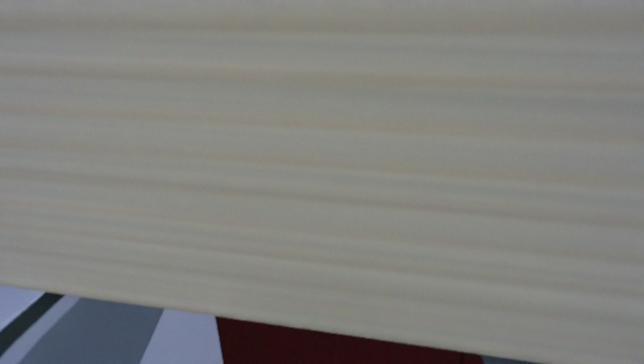

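move:
  joints: {"torso_squat_rad":0.1}
  min_time_s: 1.5
  cameras: []

move:
  base: {"x_m_s":-0.28,"for_s":1.25}
  cameras: ["left_wrist_camera"]

move:
  base: {"turn_rad_s":-0.7,"for_s":2.424}
  cameras: []

move:
  base: {"x_m_s":0.38,"for_s":4.373}
  cameras: []

move:
  base: {"turn_rad_s":0.7,"for_s":2.52}
  cameras: ["head_camera"]

Scene clock: 310.90 s.
Joint torques (N m): left_arm=[-29.92 -21.37 11.04 -21.63 9.67 -8.89 2.81] | right_arm=[-31.61 27.07 -8.15 -23.06 -8.13 -8.5 -2.54]
External joint torques (N m): left_arm=[-12.2 -29.19 3.27 -15.7 9.62 -8.41 2.8] | right_arm=[-12.91 32.75 -1.29 -17.2 -8.39 -8.09 -2.54]
Motor temperatures (°C): left_arm=[34 29 32 41 38 36 38] | right_arm=[37 32 31 38 39 41 34]
Wrist force (N): left_arm=[5.2 -53.5 -14.8] | right_arm=[0.8 54.6 -12.6]
Wrist torque (N m): left_arm=[0.66 0.47 -2.50] | right_arm=[-1.52 0.30 2.15]
Wrist force, peak (N): left_arm=[2.2 -54.3 28.9] | right_arm=[4.5 72.0 28.6]
move: done
base_odometry: x=+0.532 y=+1.194 heading=-0.013
lidar_m: 0.41 0.41 1.38 3.44 2.31 1.62 1.54 1.59 2.12 1.15 0.75 0.84
base_status: not commanded
joint_positions: torso_squat_rad=+0.100 torso_shift_rad=+0.143 torso_pitch_rad=+0.531 torso_yaw_rad=+0.000 left_shoulder_pitch_rad=-1.107 left_shoulder_roll_rad=+0.706 left_shoulder_yaw_rad=-0.672 left_elbow_rad=-1.355 left_forearm_roll_rad=+0.814 left_wrist_pitch_rad=+1.286 left_hand_roll_rad=-2.444 left_gripper_m=+0.080 right_shoulder_pitch_rad=-1.210 right_shoulder_roll_rad=-0.561 right_shoulder_yaw_rad=+0.753 right_elbow_rad=-1.282 right_forearm_roll_rad=-0.749 right_wrist_pitch_rad=+1.310 right_hand_roll_rad=+2.326 right_gripper_m=+0.080 head_pan_rad=+0.000 head_tilt_rad=+0.400
joint_status: all done
wheel_motors_off: 0
motor_effort: left_wheel=-1(3) right_wheel=+2(10)
chest: x=+0.0282 y=+0.0000 z=+1.2367 quat_wxyz=(+0.965, +0.000, +0.262, +0.000) (m; base frame)
left_hand: x=+0.4970 y=+0.1631 z=+0.8515 quat_wxyz=(-0.002, +0.082, -0.044, -0.996) (m; base frame)
right_hand: x=+0.4972 y=-0.0936 z=+0.8525 quat_wxyz=(-0.001, -0.084, -0.043, +0.996) (m; base frame)
pictures: none
No camera images: "cameras" was empty.

Scene clock: 313.23 s.
Joint torques (N m): left_arm=[-30.81 -20.71 11.92 -21.98 9.62 -8.96 2.76] | right_arm=[-33.35 26.55 -8.93 -23.35 -8.02 -8.39 -2.46]
External joint torques (N m): left_arm=[-13.09 -28.52 4.15 -16.05 9.57 -8.48 2.75] | right_arm=[-14.65 32.23 -2.07 -17.49 -8.29 -7.98 -2.45]
Motor temperatures (°C): left_arm=[34 29 32 41 38 36 38] | right_arm=[37 32 31 38 39 41 34]
Wrist force (N): left_arm=[4.7 -53.4 -14.0] | right_arm=[0.4 55.1 -12.5]
Wrist torque (N m): left_arm=[0.64 0.48 -2.48] | right_arm=[-1.56 0.31 2.17]
Wrist force, peak (N): left_arm=[2.9 -54.5 -14.7] | right_arm=[0.6 55.6 -12.8]
move: done
base_odometry: x=+0.177 y=+1.198 heading=-0.012
lidar_m: 0.75 1.40 1.85 4.39 1.77 1.23 1.18 1.23 1.64 4.02 1.28 0.99
base_status: done (sent for 1.27 of 1.27 s)
joint_positions: torso_squat_rad=+0.100 torso_shift_rad=+0.143 torso_pitch_rad=+0.531 torso_yaw_rad=+0.000 left_shoulder_pitch_rad=-1.107 left_shoulder_roll_rad=+0.706 left_shoulder_yaw_rad=-0.672 left_elbow_rad=-1.355 left_forearm_roll_rad=+0.814 left_wrist_pitch_rad=+1.286 left_hand_roll_rad=-2.444 left_gripper_m=+0.080 right_shoulder_pitch_rad=-1.209 right_shoulder_roll_rad=-0.561 right_shoulder_yaw_rad=+0.753 right_elbow_rad=-1.282 right_forearm_roll_rad=-0.749 right_wrist_pitch_rad=+1.310 right_hand_roll_rad=+2.326 right_gripper_m=+0.080 head_pan_rad=+0.000 head_tilt_rad=+0.400
joint_status: not commanded
wheel_motors_off: 0
motor_effort: left_wheel=+8(24) right_wheel=-16(22)
chest: x=+0.0281 y=+0.0000 z=+1.2367 quat_wxyz=(+0.965, +0.000, +0.262, +0.000) (m; base frame)
left_hand: x=+0.4968 y=+0.1632 z=+0.8515 quat_wxyz=(-0.002, +0.082, -0.044, -0.996) (m; base frame)
right_hand: x=+0.4970 y=-0.0935 z=+0.8524 quat_wxyz=(-0.001, -0.084, -0.043, +0.996) (m; base frame)
pictures: left_wrist_camera
camera_calibration:
left_wrist_camera: T_world_to_cam=[[-0.985018, -0.0313425, -0.169578, 0.638268], [-0.093055, 0.924499, 0.369652, -0.390358], [0.145189, 0.379894, -0.913565, 0.716272], [0, 0, 0, 1]] pos_world=[0.488386, 0.108783, 0.906894]

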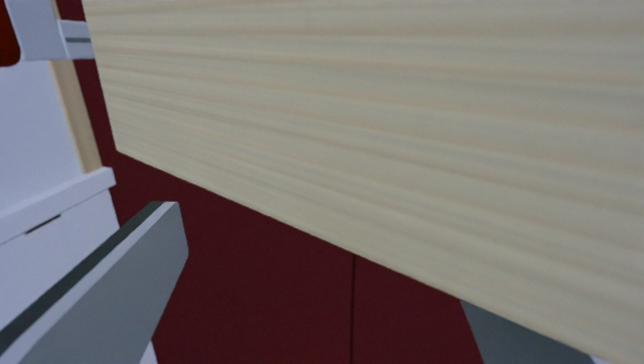

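Scene clock: 317.40 s.
Joint torques (N m): left_arm=[-30.69 -20.77 11.62 -22.18 9.51 -8.92 2.75] | right_arm=[-33.17 26.17 -8.77 -23.57 -8.1 -8.37 -2.48]
External joint torques (N m): left_arm=[-12.97 -28.58 3.85 -16.25 9.45 -8.44 2.74] | right_arm=[-14.47 31.85 -1.91 -17.71 -8.37 -7.96 -2.47]
Motor temperatures (°C): left_arm=[34 29 32 41 38 36 38] | right_arm=[37 32 31 38 39 41 34]
Wrist force (N): left_arm=[3.8 -54.3 -15.4] | right_arm=[0.4 55.6 -12.8]
Wrist torque (N m): left_arm=[0.76 0.30 -2.50] | right_arm=[-1.61 0.28 2.16]
Wrist force, peak (N): left_arm=[3.7 -54.9 -14.7] | right_arm=[0.1 56.1 -12.7]
move: done
base_odometry: x=+0.177 y=+1.198 heading=-1.715
lidar_m: 2.75 1.27 1.00 0.79 0.76 1.65 3.21 2.15 1.34 1.19 1.19 1.44
base_status: done (sent for 2.43 of 2.43 s)
joint_positions: torso_squat_rad=+0.100 torso_shift_rad=+0.143 torso_pitch_rad=+0.531 torso_yaw_rad=+0.000 left_shoulder_pitch_rad=-1.107 left_shoulder_roll_rad=+0.706 left_shoulder_yaw_rad=-0.672 left_elbow_rad=-1.355 left_forearm_roll_rad=+0.814 left_wrist_pitch_rad=+1.286 left_hand_roll_rad=-2.444 left_gripper_m=+0.080 right_shoulder_pitch_rad=-1.209 right_shoulder_roll_rad=-0.561 right_shoulder_yaw_rad=+0.753 right_elbow_rad=-1.282 right_forearm_roll_rad=-0.749 right_wrist_pitch_rad=+1.310 right_hand_roll_rad=+2.326 right_gripper_m=+0.080 head_pan_rad=+0.000 head_tilt_rad=+0.400
joint_status: not commanded
wheel_motors_off: 0
motor_effort: left_wheel=+16(38) right_wheel=-8(36)
chest: x=+0.0282 y=+0.0001 z=+1.2367 quat_wxyz=(+0.965, +0.000, +0.262, +0.000) (m; base frame)
left_hand: x=+0.4968 y=+0.1632 z=+0.8515 quat_wxyz=(-0.002, +0.082, -0.044, -0.996) (m; base frame)
right_hand: x=+0.4970 y=-0.0935 z=+0.8524 quat_wxyz=(-0.001, -0.083, -0.043, +0.996) (m; base frame)
pictures: none
No camera images: "cameras" was empty.

Scene clock: 323.03 s.
Joint torques (N m): left_arm=[-30.23 -20.64 11.72 -22 9.61 -8.99 2.67] | right_arm=[-33.29 25.94 -9.03 -23.62 -8.22 -8.24 -2.45]
External joint torques (N m): left_arm=[-12.51 -28.45 3.95 -16.08 9.55 -8.51 2.66] | right_arm=[-14.59 31.61 -2.17 -17.76 -8.48 -7.82 -2.44]
Motor temperatures (°C): left_arm=[34 29 32 41 38 36 38] | right_arm=[37 32 31 38 39 41 34]
Wrist force (N): left_arm=[4.1 -54.3 -13.9] | right_arm=[0.5 54.6 -11.9]
Wrist torque (N m): left_arm=[0.74 0.38 -2.49] | right_arm=[-1.52 0.33 2.16]
Wrist force, peak (N): left_arm=[3.6 -54.7 -14.4] | right_arm=[-0.4 55.8 -12.7]
move: done
base_odometry: x=-0.061 y=-0.444 heading=-1.714
lidar_m: 2.03 3.03 0.98 0.89 0.89 1.37 3.93 1.60 1.00 0.88 0.86 1.06
base_status: done (sent for 4.37 of 4.37 s)
joint_positions: torso_squat_rad=+0.100 torso_shift_rad=+0.143 torso_pitch_rad=+0.531 torso_yaw_rad=+0.000 left_shoulder_pitch_rad=-1.107 left_shoulder_roll_rad=+0.706 left_shoulder_yaw_rad=-0.672 left_elbow_rad=-1.355 left_forearm_roll_rad=+0.814 left_wrist_pitch_rad=+1.286 left_hand_roll_rad=-2.444 left_gripper_m=+0.080 right_shoulder_pitch_rad=-1.209 right_shoulder_roll_rad=-0.561 right_shoulder_yaw_rad=+0.753 right_elbow_rad=-1.282 right_forearm_roll_rad=-0.749 right_wrist_pitch_rad=+1.310 right_hand_roll_rad=+2.326 right_gripper_m=+0.080 head_pan_rad=+0.000 head_tilt_rad=+0.400
joint_status: not commanded
wheel_motors_off: 0
motor_effort: left_wheel=+2(44) right_wheel=-4(34)
chest: x=+0.0282 y=+0.0001 z=+1.2367 quat_wxyz=(+0.965, +0.000, +0.262, +0.000) (m; base frame)
left_hand: x=+0.4969 y=+0.1632 z=+0.8514 quat_wxyz=(-0.002, +0.082, -0.044, -0.996) (m; base frame)
right_hand: x=+0.4970 y=-0.0935 z=+0.8523 quat_wxyz=(-0.001, -0.083, -0.043, +0.996) (m; base frame)
pictures: none
No camera images: "cameras" was empty.

Scene clock: 327.30 s.
Joint torques (N m): left_arm=[-30.28 -20.73 11.83 -22.1 9.61 -8.99 2.79] | right_arm=[-33.46 26.47 -8.67 -23.75 -8.18 -8.34 -2.48]
External joint torques (N m): left_arm=[-12.56 -28.54 4.06 -16.18 9.56 -8.51 2.78] | right_arm=[-14.76 32.14 -1.81 -17.89 -8.44 -7.92 -2.47]
Motor temperatures (°C): left_arm=[34 29 32 41 38 36 38] | right_arm=[37 32 31 38 39 41 34]
Wrist force (N): left_arm=[3.9 -54.1 -15.0] | right_arm=[0.4 55.2 -12.3]
Wrist torque (N m): left_arm=[0.72 0.36 -2.52] | right_arm=[-1.56 0.29 2.19]
Wrist force, peak (N): left_arm=[3.8 -54.8 -14.7] | right_arm=[0.7 56.8 -12.5]
move: done
base_odometry: x=-0.061 y=-0.444 heading=+0.058
lidar_m: 0.89 0.94 2.01 3.11 1.21 0.89 0.86 0.94 1.29 3.87 2.32 0.92
base_status: done (sent for 2.53 of 2.53 s)
joint_positions: torso_squat_rad=+0.100 torso_shift_rad=+0.143 torso_pitch_rad=+0.531 torso_yaw_rad=+0.000 left_shoulder_pitch_rad=-1.107 left_shoulder_roll_rad=+0.706 left_shoulder_yaw_rad=-0.672 left_elbow_rad=-1.355 left_forearm_roll_rad=+0.814 left_wrist_pitch_rad=+1.286 left_hand_roll_rad=-2.444 left_gripper_m=+0.080 right_shoulder_pitch_rad=-1.209 right_shoulder_roll_rad=-0.561 right_shoulder_yaw_rad=+0.753 right_elbow_rad=-1.282 right_forearm_roll_rad=-0.749 right_wrist_pitch_rad=+1.310 right_hand_roll_rad=+2.326 right_gripper_m=+0.080 head_pan_rad=+0.000 head_tilt_rad=+0.400
joint_status: not commanded
wheel_motors_off: 0
motor_effort: left_wheel=-4(35) right_wheel=+15(34)
chest: x=+0.0282 y=+0.0001 z=+1.2367 quat_wxyz=(+0.965, +0.000, +0.262, +0.000) (m; base frame)
left_hand: x=+0.4969 y=+0.1632 z=+0.8514 quat_wxyz=(-0.002, +0.082, -0.044, -0.996) (m; base frame)
right_hand: x=+0.4970 y=-0.0935 z=+0.8523 quat_wxyz=(-0.001, -0.083, -0.043, +0.996) (m; base frame)
pictures: head_camera
camera_calibration:
head_camera: T_world_to_cam=[[-0.00846995, -0.999504, -0.0303259, 0.0428669], [-0.766757, 0.0259586, -0.641413, 1.06224], [0.641882, 0.0178198, -0.766597, 0.921583], [0, 0, 0, 1]] pos_world=[0.223295, -0.00115113, 1.38912]

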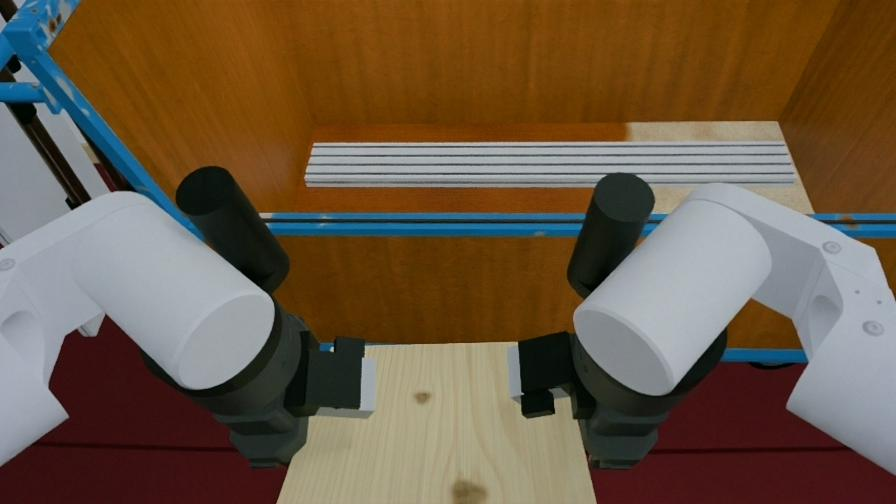

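move:
  base: {"x_m_s":0.3,"for_s":2.05}
  cameras: ["head_camera"]

Scene clock: 333.03 s.
Joint torques (N m): left_arm=[-30.64 -20.69 11.92 -22.28 9.65 -8.98 2.73] | right_arm=[-33.11 26.11 -9.22 -23.82 -8.14 -8.3 -2.5]
External joint torques (N m): left_arm=[-12.92 -28.5 4.15 -16.35 9.6 -8.5 2.72] | right_arm=[-14.41 31.78 -2.37 -17.96 -8.4 -7.89 -2.49]
Motor temperatures (°C): left_arm=[34 29 32 41 38 36 38] | right_arm=[37 32 31 38 39 41 34]
Wrist force (N): left_arm=[3.6 -53.4 -13.8] | right_arm=[0.0 55.3 -12.3]
Wrist torque (N m): left_arm=[0.62 0.34 -2.52] | right_arm=[-1.57 0.26 2.16]
Wrist force, peak (N): left_arm=[3.0 -54.6 -15.5] | right_arm=[0.0 56.0 -12.0]
move: done
base_odometry: x=+0.558 y=-0.408 heading=+0.058
lidar_m: 0.25 0.29 0.42 4.66 2.07 1.54 1.49 1.57 2.21 3.83 0.39 0.29
base_status: done (sent for 2.07 of 2.07 s)
joint_positions: torso_squat_rad=+0.100 torso_shift_rad=+0.143 torso_pitch_rad=+0.531 torso_yaw_rad=+0.000 left_shoulder_pitch_rad=-1.107 left_shoulder_roll_rad=+0.706 left_shoulder_yaw_rad=-0.672 left_elbow_rad=-1.355 left_forearm_roll_rad=+0.814 left_wrist_pitch_rad=+1.286 left_hand_roll_rad=-2.444 left_gripper_m=+0.080 right_shoulder_pitch_rad=-1.209 right_shoulder_roll_rad=-0.561 right_shoulder_yaw_rad=+0.753 right_elbow_rad=-1.282 right_forearm_roll_rad=-0.749 right_wrist_pitch_rad=+1.310 right_hand_roll_rad=+2.326 right_gripper_m=+0.080 head_pan_rad=+0.000 head_tilt_rad=+0.400
joint_status: not commanded
wheel_motors_off: 0
motor_effort: left_wheel=-2(29) right_wheel=+1(45)
chest: x=+0.0283 y=+0.0001 z=+1.2367 quat_wxyz=(+0.965, +0.000, +0.262, +0.000) (m; base frame)
left_hand: x=+0.4969 y=+0.1632 z=+0.8514 quat_wxyz=(-0.002, +0.082, -0.044, -0.996) (m; base frame)
right_hand: x=+0.4970 y=-0.0935 z=+0.8523 quat_wxyz=(-0.001, -0.083, -0.043, +0.996) (m; base frame)
pictures: head_camera
camera_calibration:
head_camera: T_world_to_cam=[[-0.00847348, -0.999504, -0.0303287, 0.0428716], [-0.766757, 0.0259632, -0.641412, 1.06224], [0.641882, 0.0178198, -0.766597, 0.921583], [0, 0, 0, 1]] pos_world=[0.223295, -0.00115112, 1.38912]

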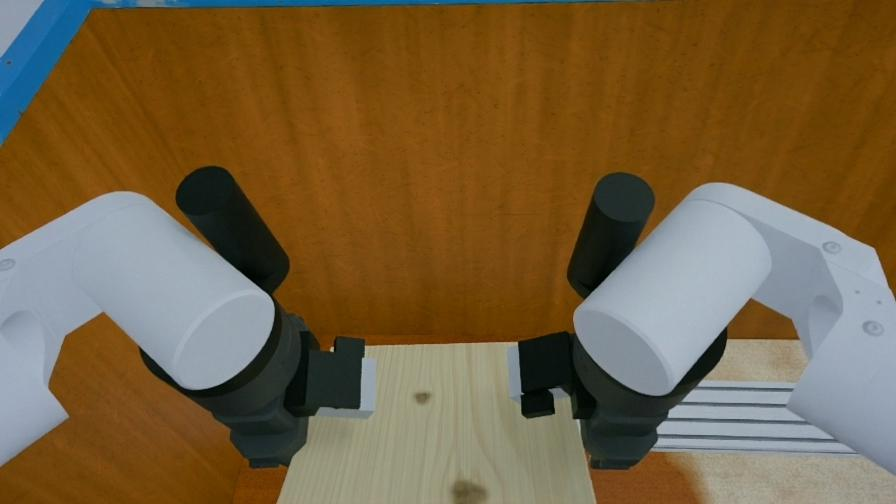

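move:
  base: {"x_m_s":0.1,"for_s":0.7}
  cameras: []

move:
  joints: {"torso_squat_rad":0.45,"torso_shift_rad":0.22,"torso_pitch_rad":0.75}
  min_time_s: 2
  cameras: ["head_camera","left_wrist_camera"]

Scene clock: 337.13 s.
Joint torques (N m): left_arm=[-30.84 -20.61 12.23 -22.19 9.69 -9.04 2.87] | right_arm=[-33.05 26.3 -9.05 -23.63 -8.2 -8.28 -2.3]
External joint torques (N m): left_arm=[-13.12 -28.42 4.46 -16.26 9.64 -8.56 2.86] | right_arm=[-14.35 31.97 -2.2 -17.77 -8.47 -7.86 -2.29]
Motor temperatures (°C): left_arm=[34 29 32 41 38 36 38] | right_arm=[37 32 31 38 39 41 34]
Wrist force (N): left_arm=[3.9 -54.1 -14.8] | right_arm=[0.9 54.5 -12.2]
Wrist torque (N m): left_arm=[0.73 0.32 -2.45] | right_arm=[-1.51 0.35 2.15]
Wrist force, peak (N): left_arm=[4.7 -54.8 -14.8] | right_arm=[-0.2 56.1 -12.1]
move: done
base_odometry: x=+0.628 y=-0.404 heading=+0.058
lidar_m: 0.20 0.21 0.29 1.73 2.17 1.60 1.55 1.66 2.30 0.76 0.28 0.21
base_status: done (sent for 0.7 of 0.7 s)
joint_positions: torso_squat_rad=+0.100 torso_shift_rad=+0.143 torso_pitch_rad=+0.531 torso_yaw_rad=+0.000 left_shoulder_pitch_rad=-1.107 left_shoulder_roll_rad=+0.706 left_shoulder_yaw_rad=-0.672 left_elbow_rad=-1.355 left_forearm_roll_rad=+0.814 left_wrist_pitch_rad=+1.286 left_hand_roll_rad=-2.444 left_gripper_m=+0.080 right_shoulder_pitch_rad=-1.209 right_shoulder_roll_rad=-0.561 right_shoulder_yaw_rad=+0.753 right_elbow_rad=-1.282 right_forearm_roll_rad=-0.749 right_wrist_pitch_rad=+1.310 right_hand_roll_rad=+2.326 right_gripper_m=+0.080 head_pan_rad=+0.000 head_tilt_rad=+0.400
joint_status: not commanded
wheel_motors_off: 0
motor_effort: left_wheel=-1(25) right_wheel=-2(23)
chest: x=+0.0283 y=+0.0001 z=+1.2367 quat_wxyz=(+0.965, +0.000, +0.262, +0.000) (m; base frame)
left_hand: x=+0.4969 y=+0.1632 z=+0.8513 quat_wxyz=(-0.002, +0.082, -0.044, -0.996) (m; base frame)
right_hand: x=+0.4970 y=-0.0935 z=+0.8522 quat_wxyz=(-0.001, -0.083, -0.043, +0.996) (m; base frame)
pictures: none
No camera images: "cameras" was empty.

Scene clock: 339.43 s.
Joint torques (N m): left_arm=[-26.73 -21.42 10.14 -22.55 10.09 -8.43 2.77] | right_arm=[-29.19 27.51 -7.89 -24.07 -8.57 -7.81 -2.43]
External joint torques (N m): left_arm=[-12.79 -28.26 3.82 -16.3 9.78 -8.28 2.78] | right_arm=[-14.09 31.85 -2.4 -17.82 -8.54 -7.68 -2.43]
Motor temperatures (°C): left_arm=[34 29 32 41 38 36 38] | right_arm=[37 32 31 38 39 41 34]
Wrist force (N): left_arm=[0.0 -53.5 -14.9] | right_arm=[-3.5 55.0 -12.0]
Wrist torque (N m): left_arm=[0.64 0.41 -2.43] | right_arm=[-1.57 0.20 2.11]
Wrist force, peak (N): left_arm=[-0.3 -54.6 -15.6] | right_arm=[-3.1 56.0 -12.4]
move: done
base_odometry: x=+0.628 y=-0.404 heading=+0.058
lidar_m: 0.19 0.21 0.31 1.70 2.16 1.63 1.55 1.65 2.30 0.75 0.30 0.21
base_status: not commanded
joint_positions: torso_squat_rad=+0.450 torso_shift_rad=+0.220 torso_pitch_rad=+0.751 torso_yaw_rad=+0.000 left_shoulder_pitch_rad=-1.107 left_shoulder_roll_rad=+0.706 left_shoulder_yaw_rad=-0.672 left_elbow_rad=-1.355 left_forearm_roll_rad=+0.814 left_wrist_pitch_rad=+1.286 left_hand_roll_rad=-2.444 left_gripper_m=+0.080 right_shoulder_pitch_rad=-1.209 right_shoulder_roll_rad=-0.561 right_shoulder_yaw_rad=+0.753 right_elbow_rad=-1.282 right_forearm_roll_rad=-0.749 right_wrist_pitch_rad=+1.310 right_hand_roll_rad=+2.326 right_gripper_m=+0.080 head_pan_rad=+0.000 head_tilt_rad=+0.400
joint_status: all done
wheel_motors_off: 0
motor_effort: left_wheel=-1(3) right_wheel=+0(3)
chest: x=+0.1209 y=+0.0001 z=+1.1218 quat_wxyz=(+0.930, +0.000, +0.367, +0.000) (m; base frame)
left_hand: x=+0.4942 y=+0.1632 z=+0.6436 quat_wxyz=(+0.003, -0.028, -0.044, -0.999) (m; base frame)
right_hand: x=+0.4946 y=-0.0935 z=+0.6444 quat_wxyz=(+0.004, +0.026, -0.043, +0.999) (m; base frame)
pictures: head_camera, left_wrist_camera
camera_calibration:
head_camera: T_world_to_cam=[[-0.0148821, -0.999504, -0.0277495, 0.0379517], [-0.888195, 0.0259607, -0.458733, 0.869318], [0.459226, 0.0178201, -0.888141, 0.93243], [0, 0, 0, 1]] pos_world=[0.344492, -0.00125113, 1.22797]
left_wrist_camera: T_world_to_cam=[[-0.998289, -0.0313078, 0.0493877, 0.466137], [-0.0101442, 0.924512, 0.381017, -0.362037], [-0.0575883, 0.379864, -0.923248, 0.633169], [0, 0, 0, 1]] pos_world=[0.49813, 0.108783, 0.699493]

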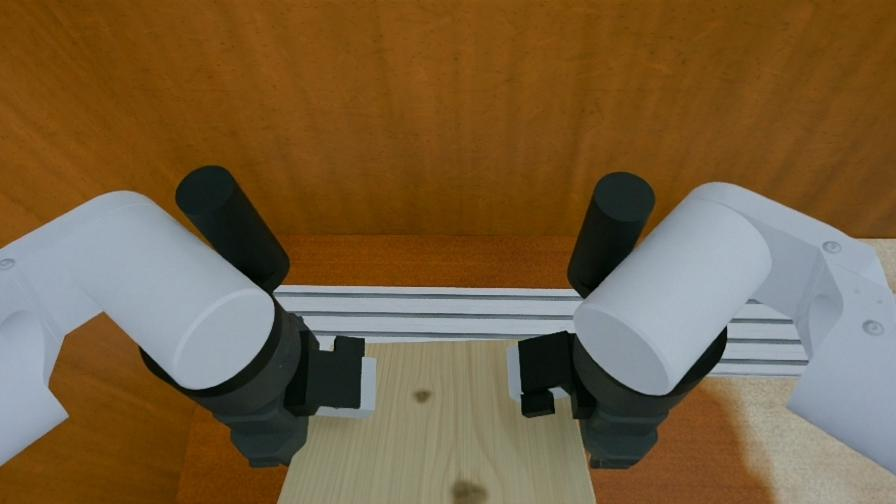

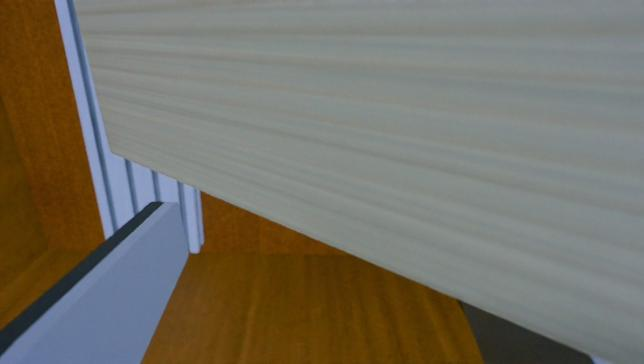

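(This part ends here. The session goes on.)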